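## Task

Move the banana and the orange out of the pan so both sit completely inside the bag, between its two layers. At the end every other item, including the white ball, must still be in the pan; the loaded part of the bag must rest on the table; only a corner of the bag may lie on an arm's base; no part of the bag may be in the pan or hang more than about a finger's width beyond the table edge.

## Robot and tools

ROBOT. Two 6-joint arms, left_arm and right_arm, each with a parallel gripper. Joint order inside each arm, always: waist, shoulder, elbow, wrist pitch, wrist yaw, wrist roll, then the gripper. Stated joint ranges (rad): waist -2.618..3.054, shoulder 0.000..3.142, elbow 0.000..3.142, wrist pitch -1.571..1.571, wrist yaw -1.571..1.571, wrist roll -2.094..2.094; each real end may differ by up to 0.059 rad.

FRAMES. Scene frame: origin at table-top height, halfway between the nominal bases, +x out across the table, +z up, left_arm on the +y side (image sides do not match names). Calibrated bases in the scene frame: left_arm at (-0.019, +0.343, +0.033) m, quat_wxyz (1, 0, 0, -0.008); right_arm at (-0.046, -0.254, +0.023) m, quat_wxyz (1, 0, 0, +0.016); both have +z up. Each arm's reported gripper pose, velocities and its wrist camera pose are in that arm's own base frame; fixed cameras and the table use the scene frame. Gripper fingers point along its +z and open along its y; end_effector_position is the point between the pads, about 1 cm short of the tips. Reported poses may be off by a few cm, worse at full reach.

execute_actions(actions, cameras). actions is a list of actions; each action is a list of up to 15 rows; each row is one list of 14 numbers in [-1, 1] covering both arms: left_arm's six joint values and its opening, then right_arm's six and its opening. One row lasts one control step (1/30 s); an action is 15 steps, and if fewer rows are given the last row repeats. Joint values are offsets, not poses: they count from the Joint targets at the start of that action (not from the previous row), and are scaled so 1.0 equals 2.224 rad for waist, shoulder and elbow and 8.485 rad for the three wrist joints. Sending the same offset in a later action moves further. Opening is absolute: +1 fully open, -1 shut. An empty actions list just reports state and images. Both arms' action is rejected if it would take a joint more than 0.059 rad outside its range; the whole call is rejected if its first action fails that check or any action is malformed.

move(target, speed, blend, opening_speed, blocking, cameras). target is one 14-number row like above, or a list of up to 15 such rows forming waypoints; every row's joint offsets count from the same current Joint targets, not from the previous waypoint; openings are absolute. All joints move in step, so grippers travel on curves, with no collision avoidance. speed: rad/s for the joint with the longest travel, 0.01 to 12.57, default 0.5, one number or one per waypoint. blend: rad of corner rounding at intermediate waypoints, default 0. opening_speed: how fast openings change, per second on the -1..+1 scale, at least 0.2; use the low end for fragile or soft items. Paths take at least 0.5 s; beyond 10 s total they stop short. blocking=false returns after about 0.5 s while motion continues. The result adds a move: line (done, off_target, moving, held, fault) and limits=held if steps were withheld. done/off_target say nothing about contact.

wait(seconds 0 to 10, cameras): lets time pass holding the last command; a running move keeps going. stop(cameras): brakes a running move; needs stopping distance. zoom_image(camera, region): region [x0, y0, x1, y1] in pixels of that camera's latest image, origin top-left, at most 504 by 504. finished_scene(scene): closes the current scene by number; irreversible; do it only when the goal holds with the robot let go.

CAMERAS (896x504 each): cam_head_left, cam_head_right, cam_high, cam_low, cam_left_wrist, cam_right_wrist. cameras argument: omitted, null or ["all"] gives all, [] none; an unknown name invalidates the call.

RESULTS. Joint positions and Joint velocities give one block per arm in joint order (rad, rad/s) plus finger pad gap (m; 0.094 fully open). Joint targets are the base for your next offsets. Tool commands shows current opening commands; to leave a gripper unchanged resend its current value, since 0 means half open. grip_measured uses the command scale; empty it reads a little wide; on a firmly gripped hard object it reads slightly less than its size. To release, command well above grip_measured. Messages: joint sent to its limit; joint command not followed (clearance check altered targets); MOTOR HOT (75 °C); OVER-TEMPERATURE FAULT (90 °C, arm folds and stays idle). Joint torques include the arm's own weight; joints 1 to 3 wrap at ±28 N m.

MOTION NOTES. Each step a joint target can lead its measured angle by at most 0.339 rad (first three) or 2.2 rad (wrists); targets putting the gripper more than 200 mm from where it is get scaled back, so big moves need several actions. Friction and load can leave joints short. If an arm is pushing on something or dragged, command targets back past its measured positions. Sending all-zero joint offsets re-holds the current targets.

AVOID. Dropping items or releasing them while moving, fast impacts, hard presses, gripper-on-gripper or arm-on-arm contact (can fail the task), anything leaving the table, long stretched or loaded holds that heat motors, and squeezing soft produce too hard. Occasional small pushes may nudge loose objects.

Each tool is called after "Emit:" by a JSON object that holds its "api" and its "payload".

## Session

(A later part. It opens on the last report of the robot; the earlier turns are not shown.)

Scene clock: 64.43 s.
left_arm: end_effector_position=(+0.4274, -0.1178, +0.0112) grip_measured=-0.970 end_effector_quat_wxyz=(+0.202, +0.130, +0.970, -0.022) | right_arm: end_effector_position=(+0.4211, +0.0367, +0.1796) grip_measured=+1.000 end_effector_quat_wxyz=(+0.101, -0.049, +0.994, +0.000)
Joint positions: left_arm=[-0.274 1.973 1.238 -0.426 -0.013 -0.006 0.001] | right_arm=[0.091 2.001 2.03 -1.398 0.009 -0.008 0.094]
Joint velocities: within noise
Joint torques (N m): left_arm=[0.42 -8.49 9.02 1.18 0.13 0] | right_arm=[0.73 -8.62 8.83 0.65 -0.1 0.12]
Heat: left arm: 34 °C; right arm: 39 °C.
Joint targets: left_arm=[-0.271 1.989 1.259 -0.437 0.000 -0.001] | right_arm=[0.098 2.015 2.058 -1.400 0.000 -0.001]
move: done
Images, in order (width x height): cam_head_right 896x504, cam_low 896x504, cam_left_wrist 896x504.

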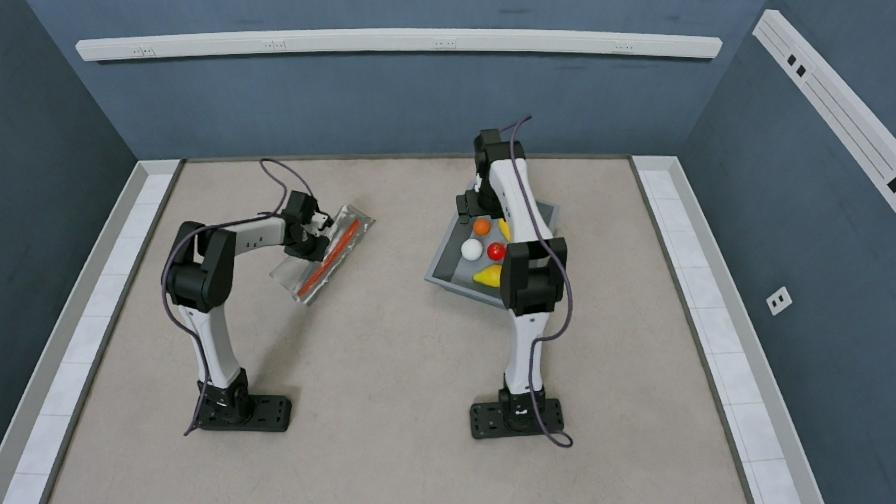

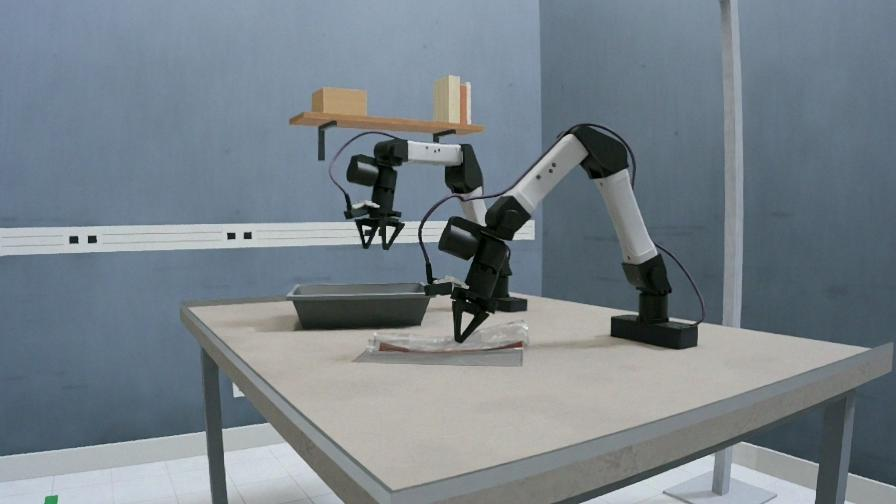

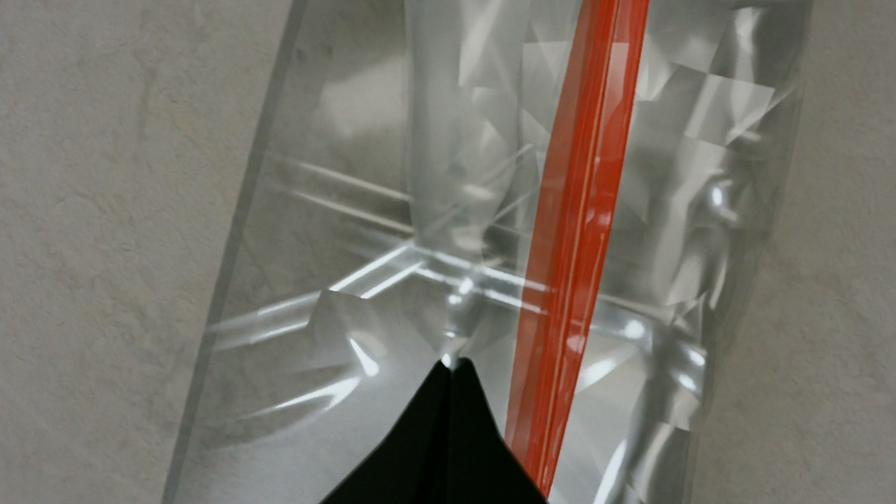

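Emit:
{"api": "move", "payload": {"target": [0,0,0,0,0,0,-0.2,0,0,0,0,0,0,1], "opening_speed": 0.4, "cameras": []}}

Emit:
{"api": "move", "payload": {"target": [[0,-0.045,0,0,0,0,-0.2,0,0,0,0,0,0,1],[-0.06,-0.1,0,0,0,0,-0.2,0,0,0,0,0,0,1]], "speed": 0.3, "cameras": ["cam_left_wrist","cam_low","cam_head_right"]}}

Emit:
{"api": "zoom_image", "payload": {"camera": "cam_head_right", "region": [230, 170, 430, 320]}}

Emit:
{"api": "zoom_image", "payload": {"camera": "cam_low", "region": [320, 240, 560, 390]}}

Scene clock: 67.47 s.
left_arm: end_effector_position=(+0.4274, -0.1178, +0.0112) grip_measured=-0.202 end_effector_quat_wxyz=(+0.202, +0.130, +0.970, -0.022) | right_arm: end_effector_position=(+0.4211, +0.0367, +0.1796) grip_measured=+1.000 end_effector_quat_wxyz=(+0.101, -0.049, +0.994, +0.000)
Joint positions: left_arm=[-0.274 1.973 1.238 -0.426 -0.013 -0.006 0.038] | right_arm=[0.091 2.001 2.03 -1.398 0.009 -0.008 0.094]
Joint velocities: within noise
Joint torques (N m): left_arm=[0.47 -8.54 9.02 1.18 0.12 0.01] | right_arm=[0.76 -8.62 8.84 0.65 -0.1 0.12]
Heat: left arm: 34 °C; right arm: 39 °C.
Joint targets: left_arm=[-0.271 1.989 1.259 -0.437 0.000 -0.001] | right_arm=[0.098 2.015 2.058 -1.400 0.000 -0.001]
move: done
No camera images: "cameras" was empty.

Scene clock: 68.67 s.
left_arm: end_effector_position=(+0.4181, -0.1773, +0.0906) grip_measured=-0.202 end_effector_quat_wxyz=(+0.286, +0.188, +0.938, -0.054) | right_arm: end_effector_position=(+0.4211, +0.0367, +0.1796) grip_measured=+1.000 end_effector_quat_wxyz=(+0.101, -0.049, +0.994, +0.000)
Joint positions: left_arm=[-0.405 1.787 1.238 -0.43 -0.011 -0.006 0.038] | right_arm=[0.091 2.001 2.03 -1.398 0.009 -0.008 0.094]
Joint velocities: within noise
Joint torques (N m): left_arm=[0.25 -10.47 9.92 1.58 0.11 0.01] | right_arm=[0.75 -8.64 8.84 0.66 -0.1 0.12]
Heat: left arm: 35 °C; right arm: 39 °C.
Joint targets: left_arm=[-0.405 1.767 1.259 -0.437 0.000 -0.001] | right_arm=[0.098 2.015 2.058 -1.400 0.000 -0.001]
move: done
Images, in order (width x height): cam_head_right 896x504, cam_low 896x504, cam_left_wrist 896x504.

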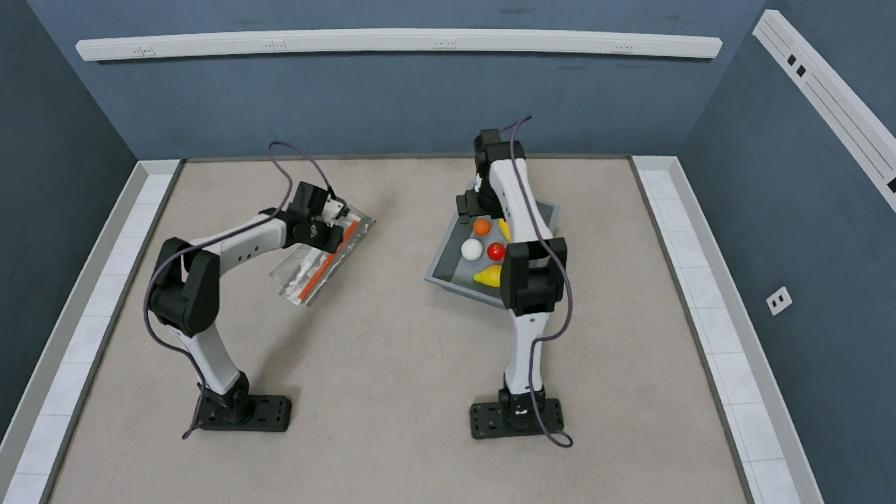

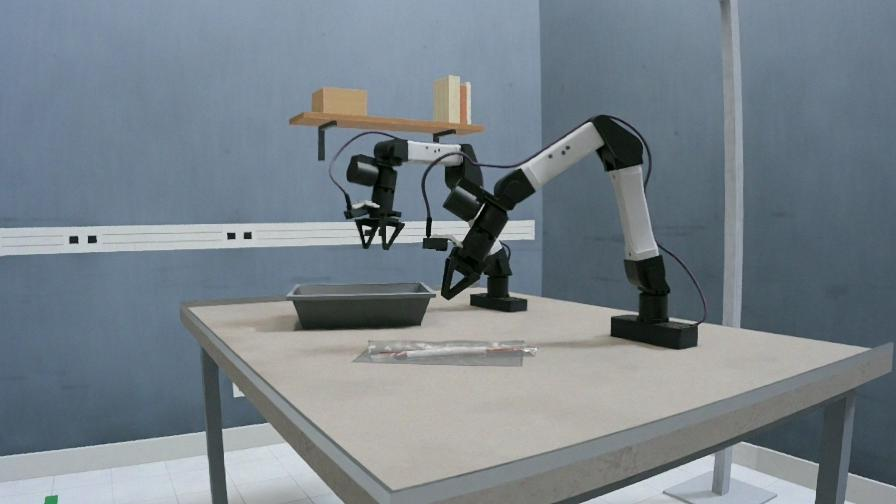

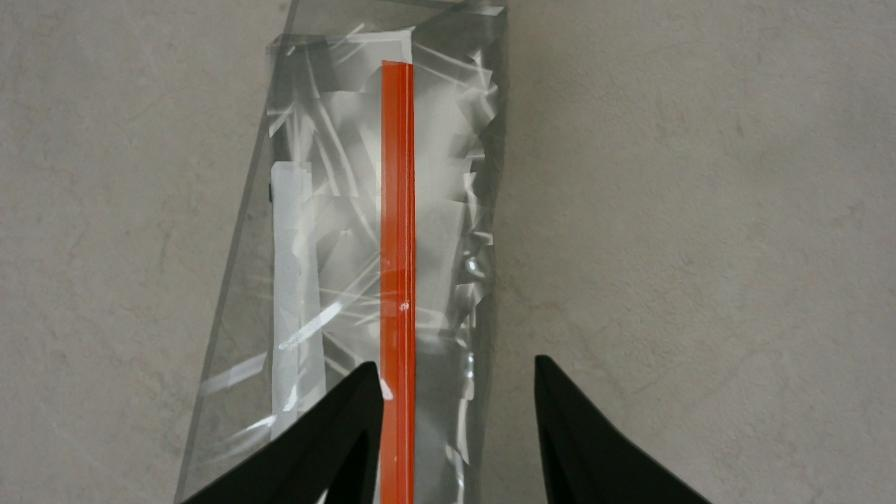

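Scaled by 2.520 from the camera's 896x504 image, which has a finer 1280x720 frame.

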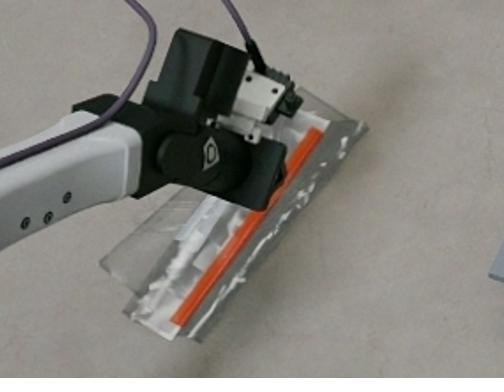

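Scaled by 2.100 from the camera's 896x504 image, which has a finer 1280x720 frame.

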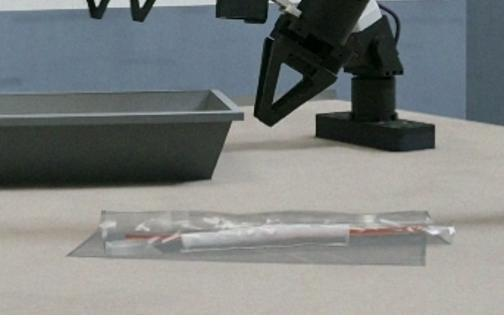

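Emit:
{"api": "move", "payload": {"target": [[0.0396,0.0,0,0,0,0,-1,0,0,0,0,0,0,1],[0.0396,0.1272,-0.0229,0.0133,0,0,-1,0,0,0,0,0,0,1]], "speed": 0.3, "cameras": ["cam_left_wrist","cam_low"]}}

Scene clock: 70.77 s.
left_arm: end_effector_position=(+0.4291, -0.1380, -0.0111) grip_measured=-0.985 end_effector_quat_wxyz=(+0.209, +0.149, +0.966, -0.029) | right_arm: end_effector_position=(+0.4211, +0.0367, +0.1796) grip_measured=+1.000 end_effector_quat_wxyz=(+0.101, -0.049, +0.994, +0.000)
Joint positions: left_arm=[-0.315 2.032 1.217 -0.33 -0.011 -0.006 0.001] | right_arm=[0.091 2.001 2.03 -1.398 0.009 -0.008 0.094]
Joint velocities: within noise
Joint torques (N m): left_arm=[0.06 -8.68 5.9 1.41 0.11 0] | right_arm=[0.75 -8.64 8.83 0.65 -0.11 0.12]
Heat: left arm: 35 °C; right arm: 39 °C.
Joint targets: left_arm=[-0.317 2.050 1.208 -0.325 0.000 -0.001] | right_arm=[0.098 2.015 2.058 -1.400 0.000 -0.001]
move: done
Images, in order (width x height): cam_low 896x504, cam_left_wrist 896x504.

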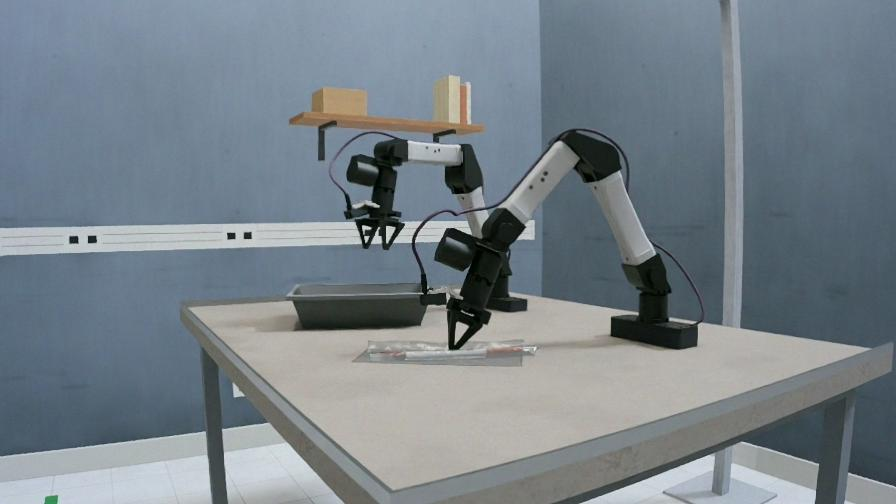

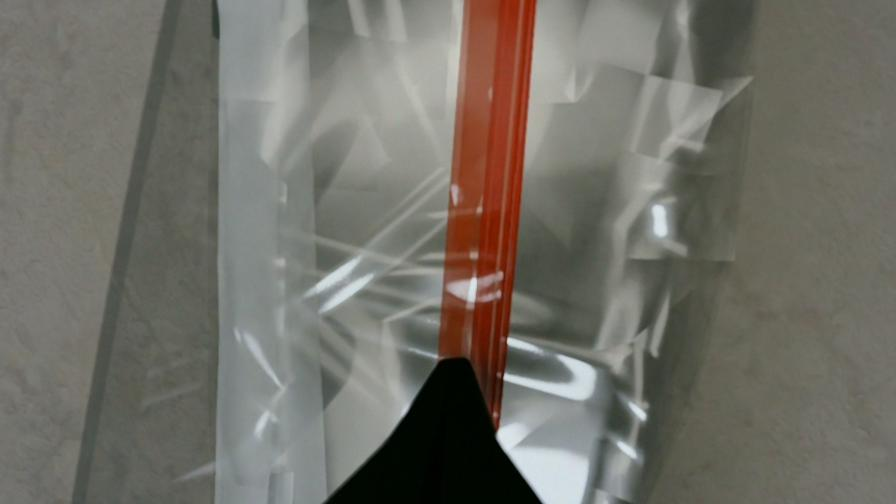

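Emit:
{"api": "move", "payload": {"target": [[0.012,-0.004,0,0,0,0,-1,0,0,0,0,0,0,1],[0.012,0.014,0,0,0,0,-1,0,0,0,0,0,0,1]], "speed": 0.1, "cameras": ["cam_left_wrist"]}}

Emit:
{"api": "move", "payload": {"target": [-0.09,0,0,0,0,0,-1,0,0,0,0,0,0,1], "speed": 0.12, "cameras": ["cam_left_wrist","cam_low","cam_head_right"]}}

Scene clock: 72.13 s.
left_arm: end_effector_position=(+0.4327, -0.1304, -0.0123) grip_measured=-0.985 end_effector_quat_wxyz=(+0.211, +0.140, +0.967, -0.027) | right_arm: end_effector_position=(+0.4211, +0.0367, +0.1796) grip_measured=+1.000 end_effector_quat_wxyz=(+0.101, -0.049, +0.994, +0.000)
Joint positions: left_arm=[-0.297 2.036 1.217 -0.322 -0.01 -0.006 0.001] | right_arm=[0.091 2.001 2.03 -1.398 0.009 -0.008 0.094]
Joint velocities: left_arm=[within noise] | right_arm=[-0.007 -0.022 0.002 -0.066 -0.022 -0.154 0]
Joint torques (N m): left_arm=[0.75 -6.58 5.91 1.31 0.1 0.01] | right_arm=[0.75 -8.62 8.84 0.65 -0.1 0.12]
Heat: left arm: 35 °C; right arm: 39 °C.
Joint targets: left_arm=[-0.290 2.081 1.208 -0.324 0.000 -0.001] | right_arm=[0.098 2.015 2.058 -1.400 0.000 -0.001]
move: off_target (left_arm); left_arm: the shoulder is farthest, 0.045 rad from its target
Images, in order (width x height): cam_left_wrist 896x504.

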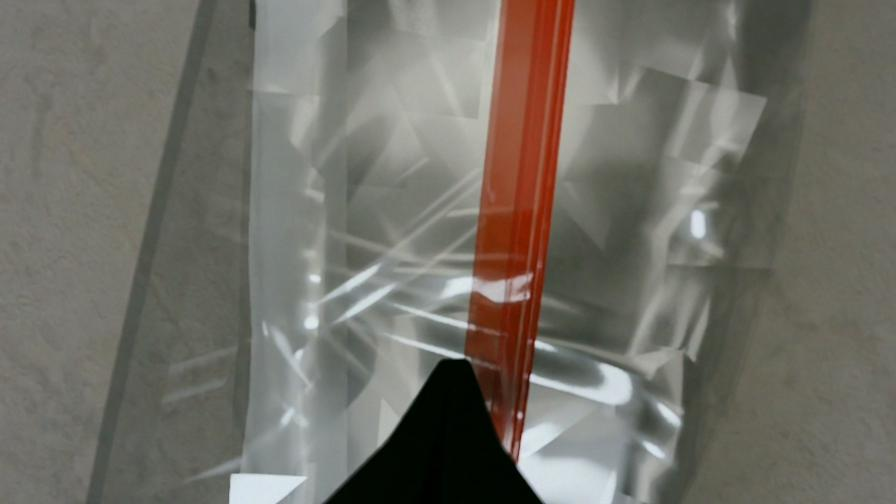

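Scene clock: 74.13 s.
left_arm: end_effector_position=(+0.4068, -0.2083, -0.0120) grip_measured=-0.985 end_effector_quat_wxyz=(+0.218, +0.227, +0.948, -0.047) | right_arm: end_effector_position=(+0.4211, +0.0367, +0.1796) grip_measured=+1.000 end_effector_quat_wxyz=(+0.101, -0.049, +0.994, +0.000)
Joint positions: left_arm=[-0.479 2.042 1.217 -0.296 -0.014 -0.006 0.001] | right_arm=[0.091 2.001 2.03 -1.398 0.009 -0.008 0.094]
Joint velocities: within noise
Joint torques (N m): left_arm=[-0.75 -7.13 5.9 1.08 0.13 0] | right_arm=[0.73 -8.61 8.84 0.65 -0.1 0.12]
Heat: left arm: 34 °C; right arm: 39 °C.
Joint targets: left_arm=[-0.490 2.081 1.208 -0.325 0.000 -0.001] | right_arm=[0.098 2.015 2.058 -1.400 0.000 -0.001]
move: off_target (left_arm); left_arm: the shoulder is farthest, 0.039 rad from its target
Images, in order (width x height): cam_head_right 896x504, cam_low 896x504, cam_left_wrist 896x504.

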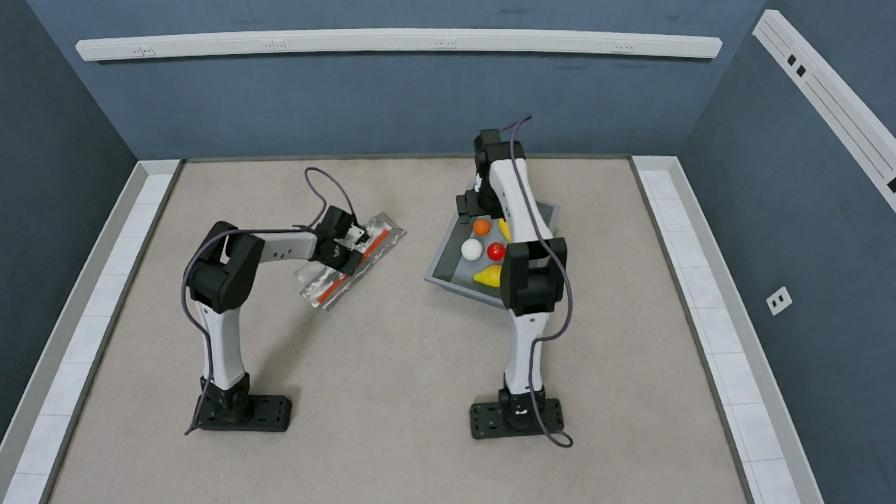

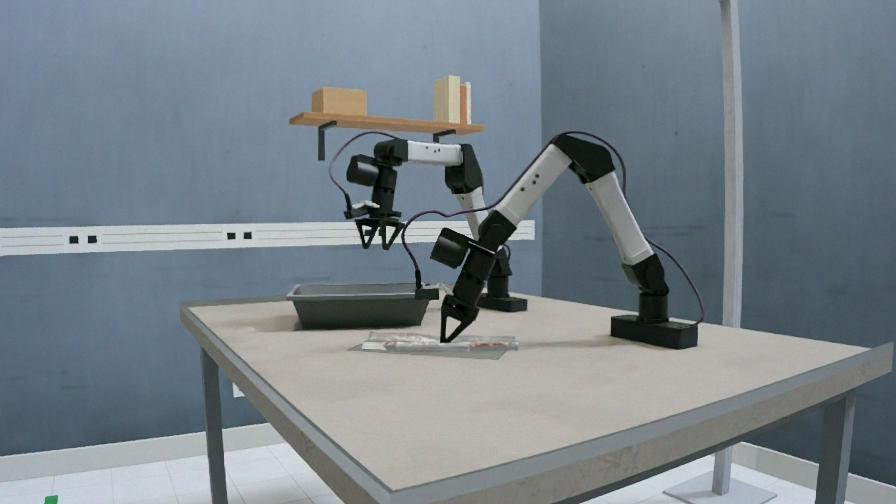

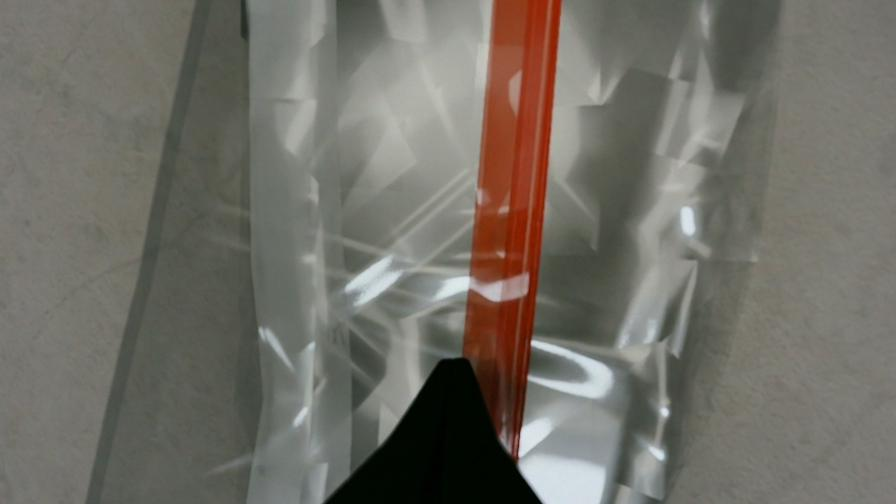

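Emit:
{"api": "move", "payload": {"target": [[0,-0.03,0,0,0,0,-0.3,0,0,0,0,0,0,1],[0.016,-0.03,0,0,0,0,-0.3,0,0,0,0,0,0,1],[0.016,0,0,0,0,0,-0.3,0,0,0,0,0,0,1]], "speed": 0.15, "cameras": ["cam_left_wrist"]}}

Emit:
{"api": "move", "payload": {"target": [0,0,0,0,0,0,-1,0,0,0,0,0,0,1], "opening_speed": 0.3, "cameras": ["cam_left_wrist"]}}

Emit:
{"api": "move", "payload": {"target": [0,-0.05,0,0.005,0,0,-1,0,0,0,0,0,0,1], "speed": 0.15, "cameras": ["cam_left_wrist","cam_low"]}}

Scene clock: 76.63 s.
left_arm: end_effector_position=(+0.4097, -0.2026, -0.0118) grip_measured=-0.301 end_effector_quat_wxyz=(+0.218, +0.220, +0.950, -0.047) | right_arm: end_effector_position=(+0.4211, +0.0367, +0.1796) grip_measured=+1.000 end_effector_quat_wxyz=(+0.101, -0.049, +0.994, +0.000)
Joint positions: left_arm=[-0.463 2.042 1.217 -0.296 -0.01 -0.006 0.033] | right_arm=[0.091 2.001 2.03 -1.398 0.009 -0.008 0.094]
Joint velocities: within noise
Joint torques (N m): left_arm=[0.83 -7.1 5.9 1.07 0.1 -0.01] | right_arm=[0.76 -8.62 8.84 0.66 -0.1 0.12]
Heat: left arm: 35 °C; right arm: 40 °C.
Joint targets: left_arm=[-0.455 2.081 1.208 -0.324 0.000 -0.001] | right_arm=[0.098 2.015 2.058 -1.400 0.000 -0.001]
move: off_target (left_arm); left_arm: the shoulder is farthest, 0.039 rad from its target
Images, in order (width x height): cam_left_wrist 896x504.

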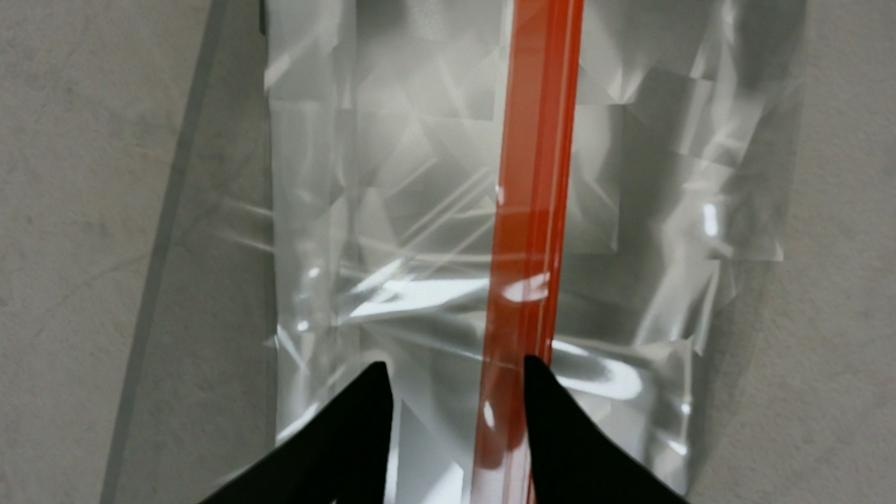

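Scene clock: 79.17 s.
left_arm: end_effector_position=(+0.4088, -0.2046, -0.0120) grip_measured=-0.985 end_effector_quat_wxyz=(+0.217, +0.221, +0.949, -0.053) | right_arm: end_effector_position=(+0.4211, +0.0367, +0.1796) grip_measured=+1.000 end_effector_quat_wxyz=(+0.101, -0.049, +0.994, +0.000)
Joint positions: left_arm=[-0.463 2.042 1.217 -0.295 0.003 -0.006 0.001] | right_arm=[0.091 2.001 2.03 -1.398 0.009 -0.008 0.094]
Joint velocities: within noise
Joint torques (N m): left_arm=[0.83 -7.12 5.91 1.07 -0.03 0] | right_arm=[0.75 -8.62 8.84 0.66 -0.1 0.12]
Heat: left arm: 34 °C; right arm: 40 °C.
Joint targets: left_arm=[-0.455 2.081 1.208 -0.325 0.000 -0.001] | right_arm=[0.098 2.015 2.058 -1.400 0.000 -0.001]
move: off_target (left_arm); left_arm: the shoulder is farthest, 0.039 rad from its target
Images, in order (width x height): cam_left_wrist 896x504.

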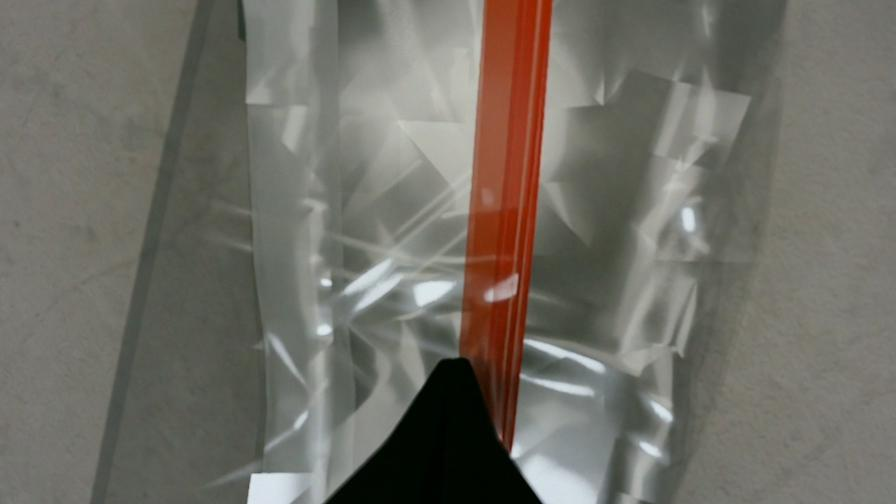

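Scene clock: 80.30 s.
left_arm: end_effector_position=(+0.4150, -0.2077, +0.0088) grip_measured=-0.985 end_effector_quat_wxyz=(+0.242, +0.220, +0.943, -0.059) | right_arm: end_effector_position=(+0.4211, +0.0367, +0.1796) grip_measured=+1.000 end_effector_quat_wxyz=(+0.101, -0.049, +0.994, +0.000)
Joint positions: left_arm=[-0.463 1.997 1.217 -0.287 0.003 -0.006 0.001] | right_arm=[0.091 2.001 2.03 -1.398 0.009 -0.008 0.094]
Joint velocities: within noise
Joint torques (N m): left_arm=[0.85 -12.23 6.17 1.56 -0.03 0.01] | right_arm=[0.76 -8.62 8.84 0.65 -0.1 0.12]
Heat: left arm: 34 °C; right arm: 40 °C.
Joint targets: left_arm=[-0.455 1.970 1.208 -0.282 0.000 -0.001] | right_arm=[0.098 2.015 2.058 -1.400 0.000 -0.001]
move: done
Images, in order (width x height): cam_low 896x504, cam_left_wrist 896x504.

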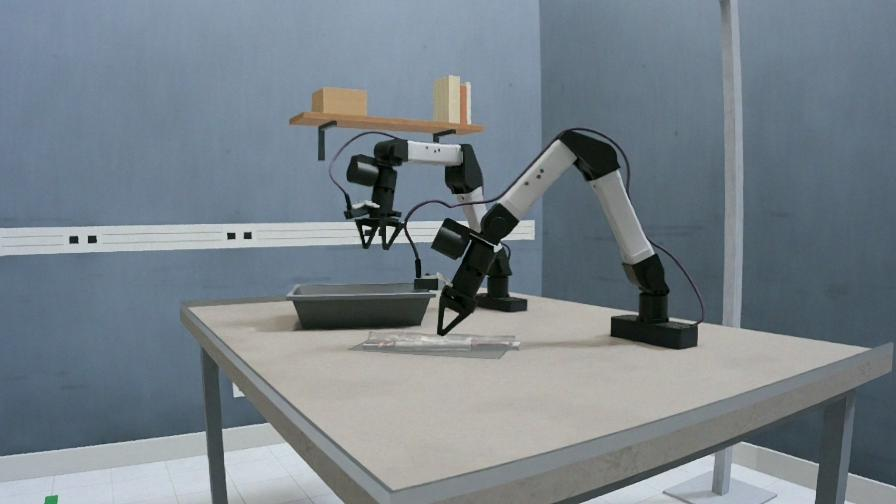

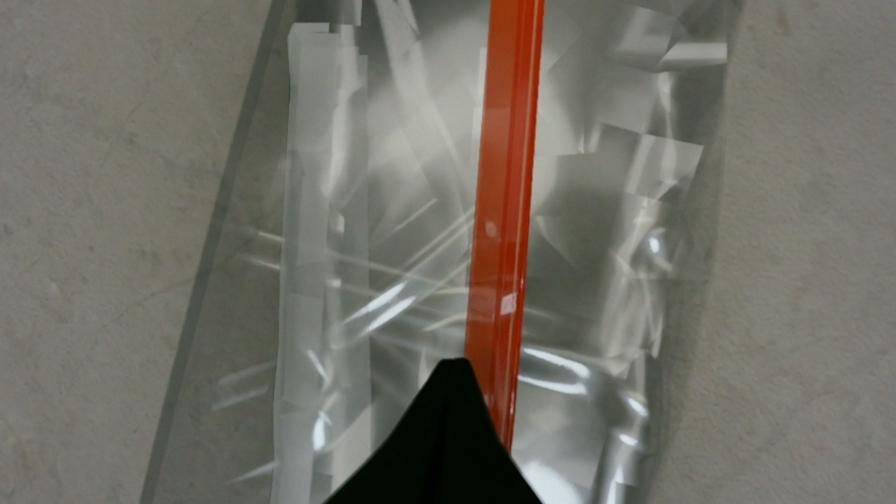

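Emit:
{"api": "move", "payload": {"target": [[0.022,0,0,0,0,0,-0.4,0,0,0,0,0,0,1],[0.022,0.05,0,-0.005,0,0,-0.4,0,0,0,0,0,0,1]], "speed": 0.15, "cameras": ["cam_left_wrist"]}}

Emit:
{"api": "move", "payload": {"target": [0,0,0,0,0,0,-1,0,0,0,0,0,0,1], "opening_speed": 0.3, "cameras": ["cam_left_wrist"]}}

Emit:
{"api": "move", "payload": {"target": [0,-0.05,0,0.005,0,0,-1,0,0,0,0,0,0,1], "speed": 0.15, "cameras": ["cam_left_wrist","cam_low"]}}

Scene clock: 82.07 s.
left_arm: end_effector_position=(+0.4197, -0.1817, -0.0115) grip_measured=-0.402 end_effector_quat_wxyz=(+0.219, +0.195, +0.955, -0.047) | right_arm: end_effector_position=(+0.4211, +0.0367, +0.1796) grip_measured=+1.000 end_effector_quat_wxyz=(+0.101, -0.049, +0.994, +0.000)
Joint positions: left_arm=[-0.408 2.041 1.217 -0.295 0.003 -0.006 0.028] | right_arm=[0.091 2.001 2.03 -1.398 0.009 -0.008 0.094]
Joint velocities: within noise
Joint torques (N m): left_arm=[0.36 -6.99 5.93 1.07 -0.02 0] | right_arm=[0.73 -8.64 8.84 0.66 -0.1 0.12]
Heat: left arm: 34 °C; right arm: 40 °C.
Joint targets: left_arm=[-0.406 2.081 1.208 -0.325 0.000 -0.001] | right_arm=[0.098 2.015 2.058 -1.400 0.000 -0.001]
move: off_target (left_arm); left_arm: the shoulder is farthest, 0.040 rad from its target
Images, in order (width x height): cam_left_wrist 896x504.

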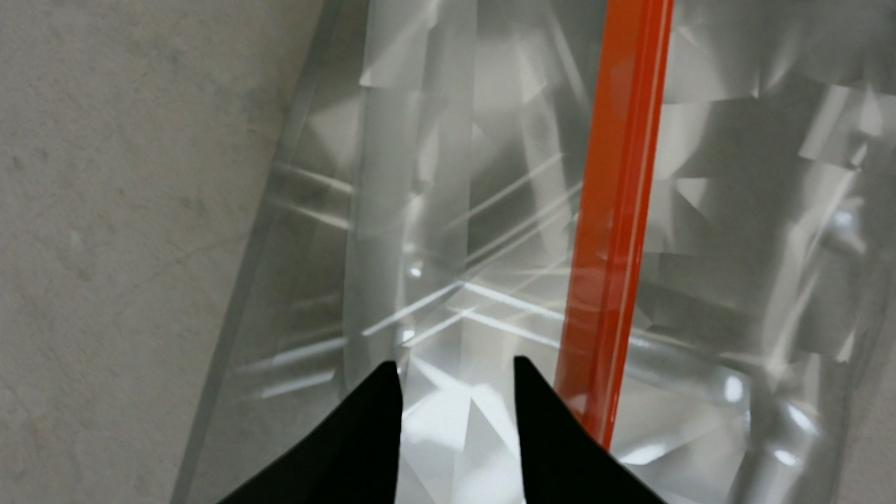

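Scene clock: 84.27 s.
left_arm: end_effector_position=(+0.4195, -0.1816, -0.0120) grip_measured=-0.985 end_effector_quat_wxyz=(+0.218, +0.195, +0.955, -0.047) | right_arm: end_effector_position=(+0.4211, +0.0367, +0.1796) grip_measured=+1.000 end_effector_quat_wxyz=(+0.101, -0.049, +0.994, +0.000)
Joint positions: left_arm=[-0.408 2.042 1.217 -0.295 0.003 -0.006 0.001] | right_arm=[0.091 2.001 2.03 -1.398 0.009 -0.008 0.094]
Joint velocities: within noise
Joint torques (N m): left_arm=[0.35 -7.15 5.9 1.07 -0.01 0] | right_arm=[0.75 -8.65 8.84 0.66 -0.11 0.12]
Heat: left arm: 34 °C; right arm: 40 °C.
Joint targets: left_arm=[-0.406 2.081 1.208 -0.325 0.000 -0.001] | right_arm=[0.098 2.015 2.058 -1.400 0.000 -0.001]
move: off_target (left_arm); left_arm: the shoulder is farthest, 0.039 rad from its target
Images, in order (width x height): cam_left_wrist 896x504.

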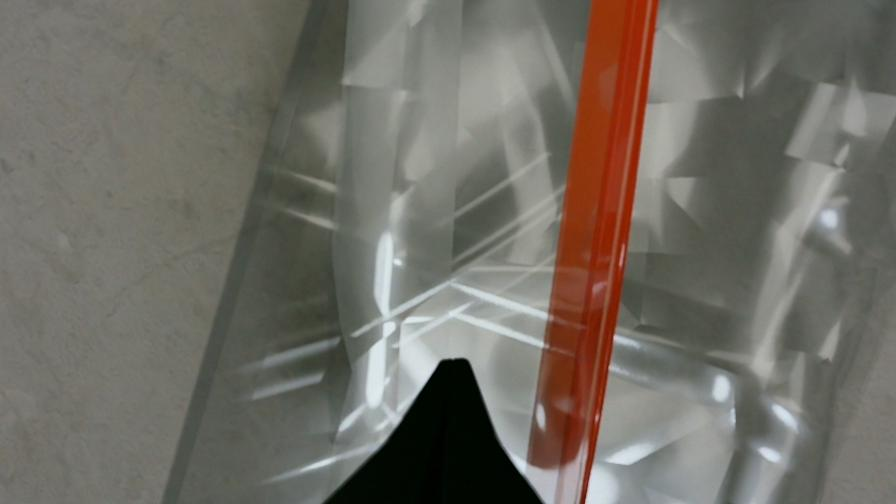

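Scene clock: 85.40 s.
left_arm: end_effector_position=(+0.4259, -0.1844, +0.0089) grip_measured=-0.985 end_effector_quat_wxyz=(+0.244, +0.194, +0.949, -0.052) | right_arm: end_effector_position=(+0.4211, +0.0367, +0.1796) grip_measured=+1.000 end_effector_quat_wxyz=(+0.101, -0.049, +0.994, +0.000)
Joint positions: left_arm=[-0.408 1.997 1.217 -0.287 0.003 -0.006 0.001] | right_arm=[0.091 2.001 2.03 -1.398 0.009 -0.008 0.094]
Joint velocities: within noise
Joint torques (N m): left_arm=[0.35 -12.05 6.19 1.54 -0.01 0] | right_arm=[0.75 -8.62 8.84 0.65 -0.1 0.12]
Heat: left arm: 34 °C; right arm: 40 °C.
Joint targets: left_arm=[-0.406 1.969 1.208 -0.282 0.000 -0.001] | right_arm=[0.098 2.015 2.058 -1.400 0.000 -0.001]
move: done
Images, in order (width x height): cam_low 896x504, cam_left_wrist 896x504.

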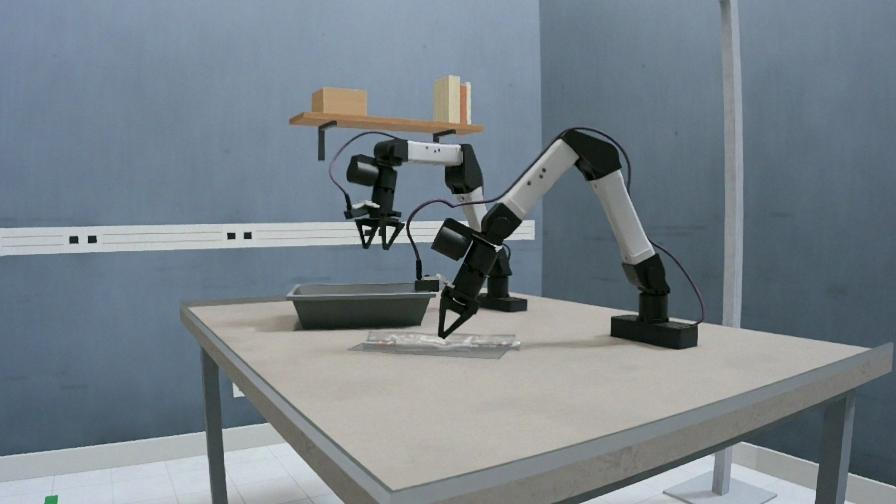

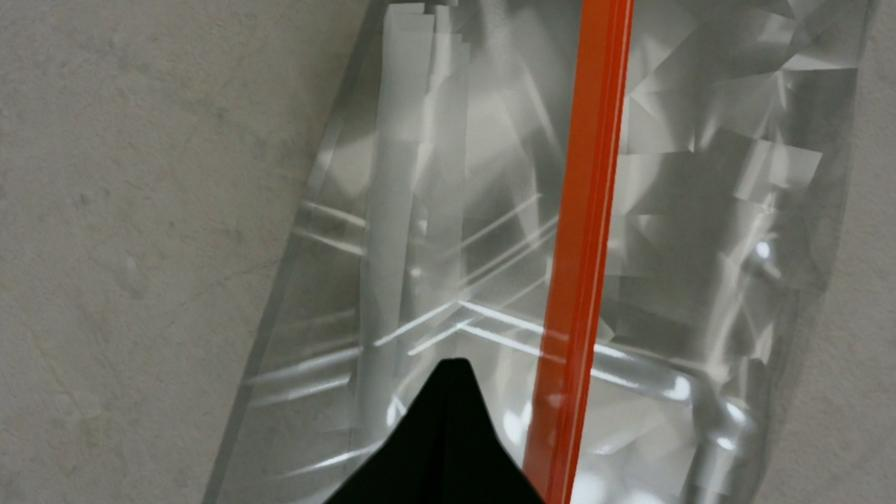

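Emit:
{"api": "move", "payload": {"target": [[0.0,-0.015,0,0,0,0.185,0,0,0,0,0,0,0,1],[-0.003,0.045,0.006,-0.002,0,0.185,0,0,0,0,0,0,0,1]], "speed": 0.7, "cameras": ["cam_left_wrist","cam_low"]}}

Scene clock: 88.90 s.
left_arm: end_effector_position=(+0.4273, -0.1848, -0.0032) grip_measured=-0.002 end_effector_quat_wxyz=(+0.203, +0.807, +0.539, +0.131) | right_arm: end_effector_position=(+0.4211, +0.0367, +0.1796) grip_measured=+1.000 end_effector_quat_wxyz=(+0.101, -0.049, +0.994, +0.000)
Joint positions: left_arm=[-0.408 2.033 1.225 -0.276 0.001 1.557 0.047] | right_arm=[0.091 2.001 2.03 -1.398 0.009 -0.008 0.094]
Joint velocities: within noise
Joint torques (N m): left_arm=[-0.21 -7.3 6.45 1.07 0.04 0.02] | right_arm=[0.75 -8.61 8.83 0.66 -0.1 0.13]
Heat: left arm: 35 °C; right arm: 40 °C.
Joint targets: left_arm=[-0.413 2.070 1.221 -0.299 0.000 1.569] | right_arm=[0.098 2.015 2.058 -1.400 0.000 -0.001]
move: off_target (left_arm); left_arm: the shoulder is farthest, 0.036 rad from its target
Images, in order (width x height): cam_low 896x504, cam_left_wrist 896x504.

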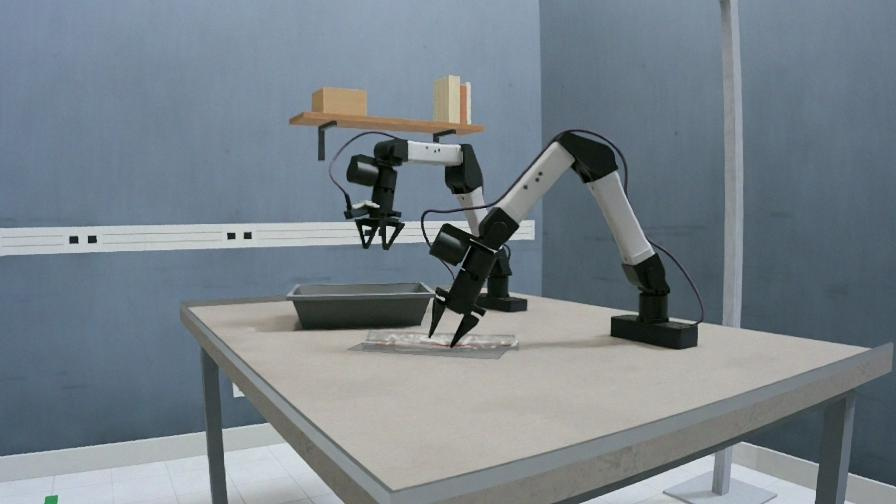

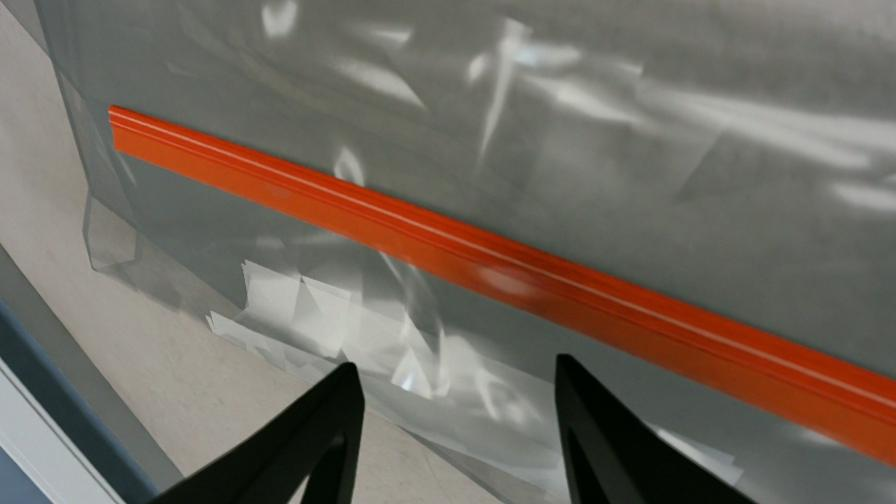

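Emit:
{"api": "move", "payload": {"target": [[0,-0.045,0,0,0,0,0,0,0,0,0,0,0,1],[0,0.1136,0.2985,-0.0899,0,0,0,0,0,0,0,0,0,1],[0,0.1281,0.2688,-0.0784,0,0,0,0,0,0,0,0,0,1]], "speed": [0.3,0.5,0.12], "cameras": ["cam_left_wrist","cam_low"]}}

Scene clock: 92.77 s.
left_arm: end_effector_position=(+0.4295, -0.1857, -0.0070) grip_measured=-0.001 end_effector_quat_wxyz=(+0.038, +0.831, +0.554, +0.024) | right_arm: end_effector_position=(+0.4211, +0.0367, +0.1796) grip_measured=+1.000 end_effector_quat_wxyz=(+0.101, -0.049, +0.994, +0.000)
Joint positions: left_arm=[-0.408 2.334 1.828 -0.975 0.001 1.559 0.047] | right_arm=[0.091 2.001 2.03 -1.398 0.009 -0.008 0.094]
Joint velocities: within noise
Joint torques (N m): left_arm=[-0.17 -10.78 5.94 0.6 0.05 0.05] | right_arm=[0.76 -8.62 8.83 0.66 -0.11 0.12]
Heat: left arm: 36 °C; right arm: 40 °C.
Joint targets: left_arm=[-0.413 2.355 1.819 -0.965 0.000 1.569] | right_arm=[0.098 2.015 2.058 -1.400 0.000 -0.001]
move: done
Images, in order (width x height): cam_low 896x504, cam_left_wrist 896x504.

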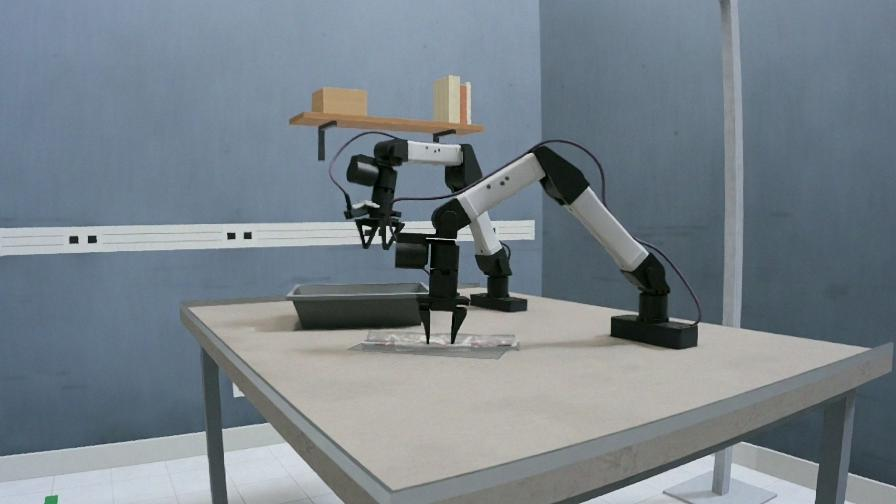

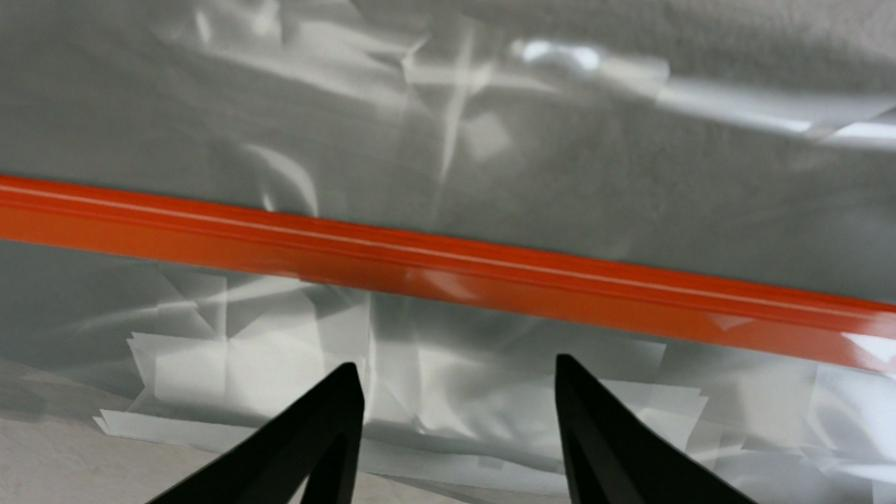

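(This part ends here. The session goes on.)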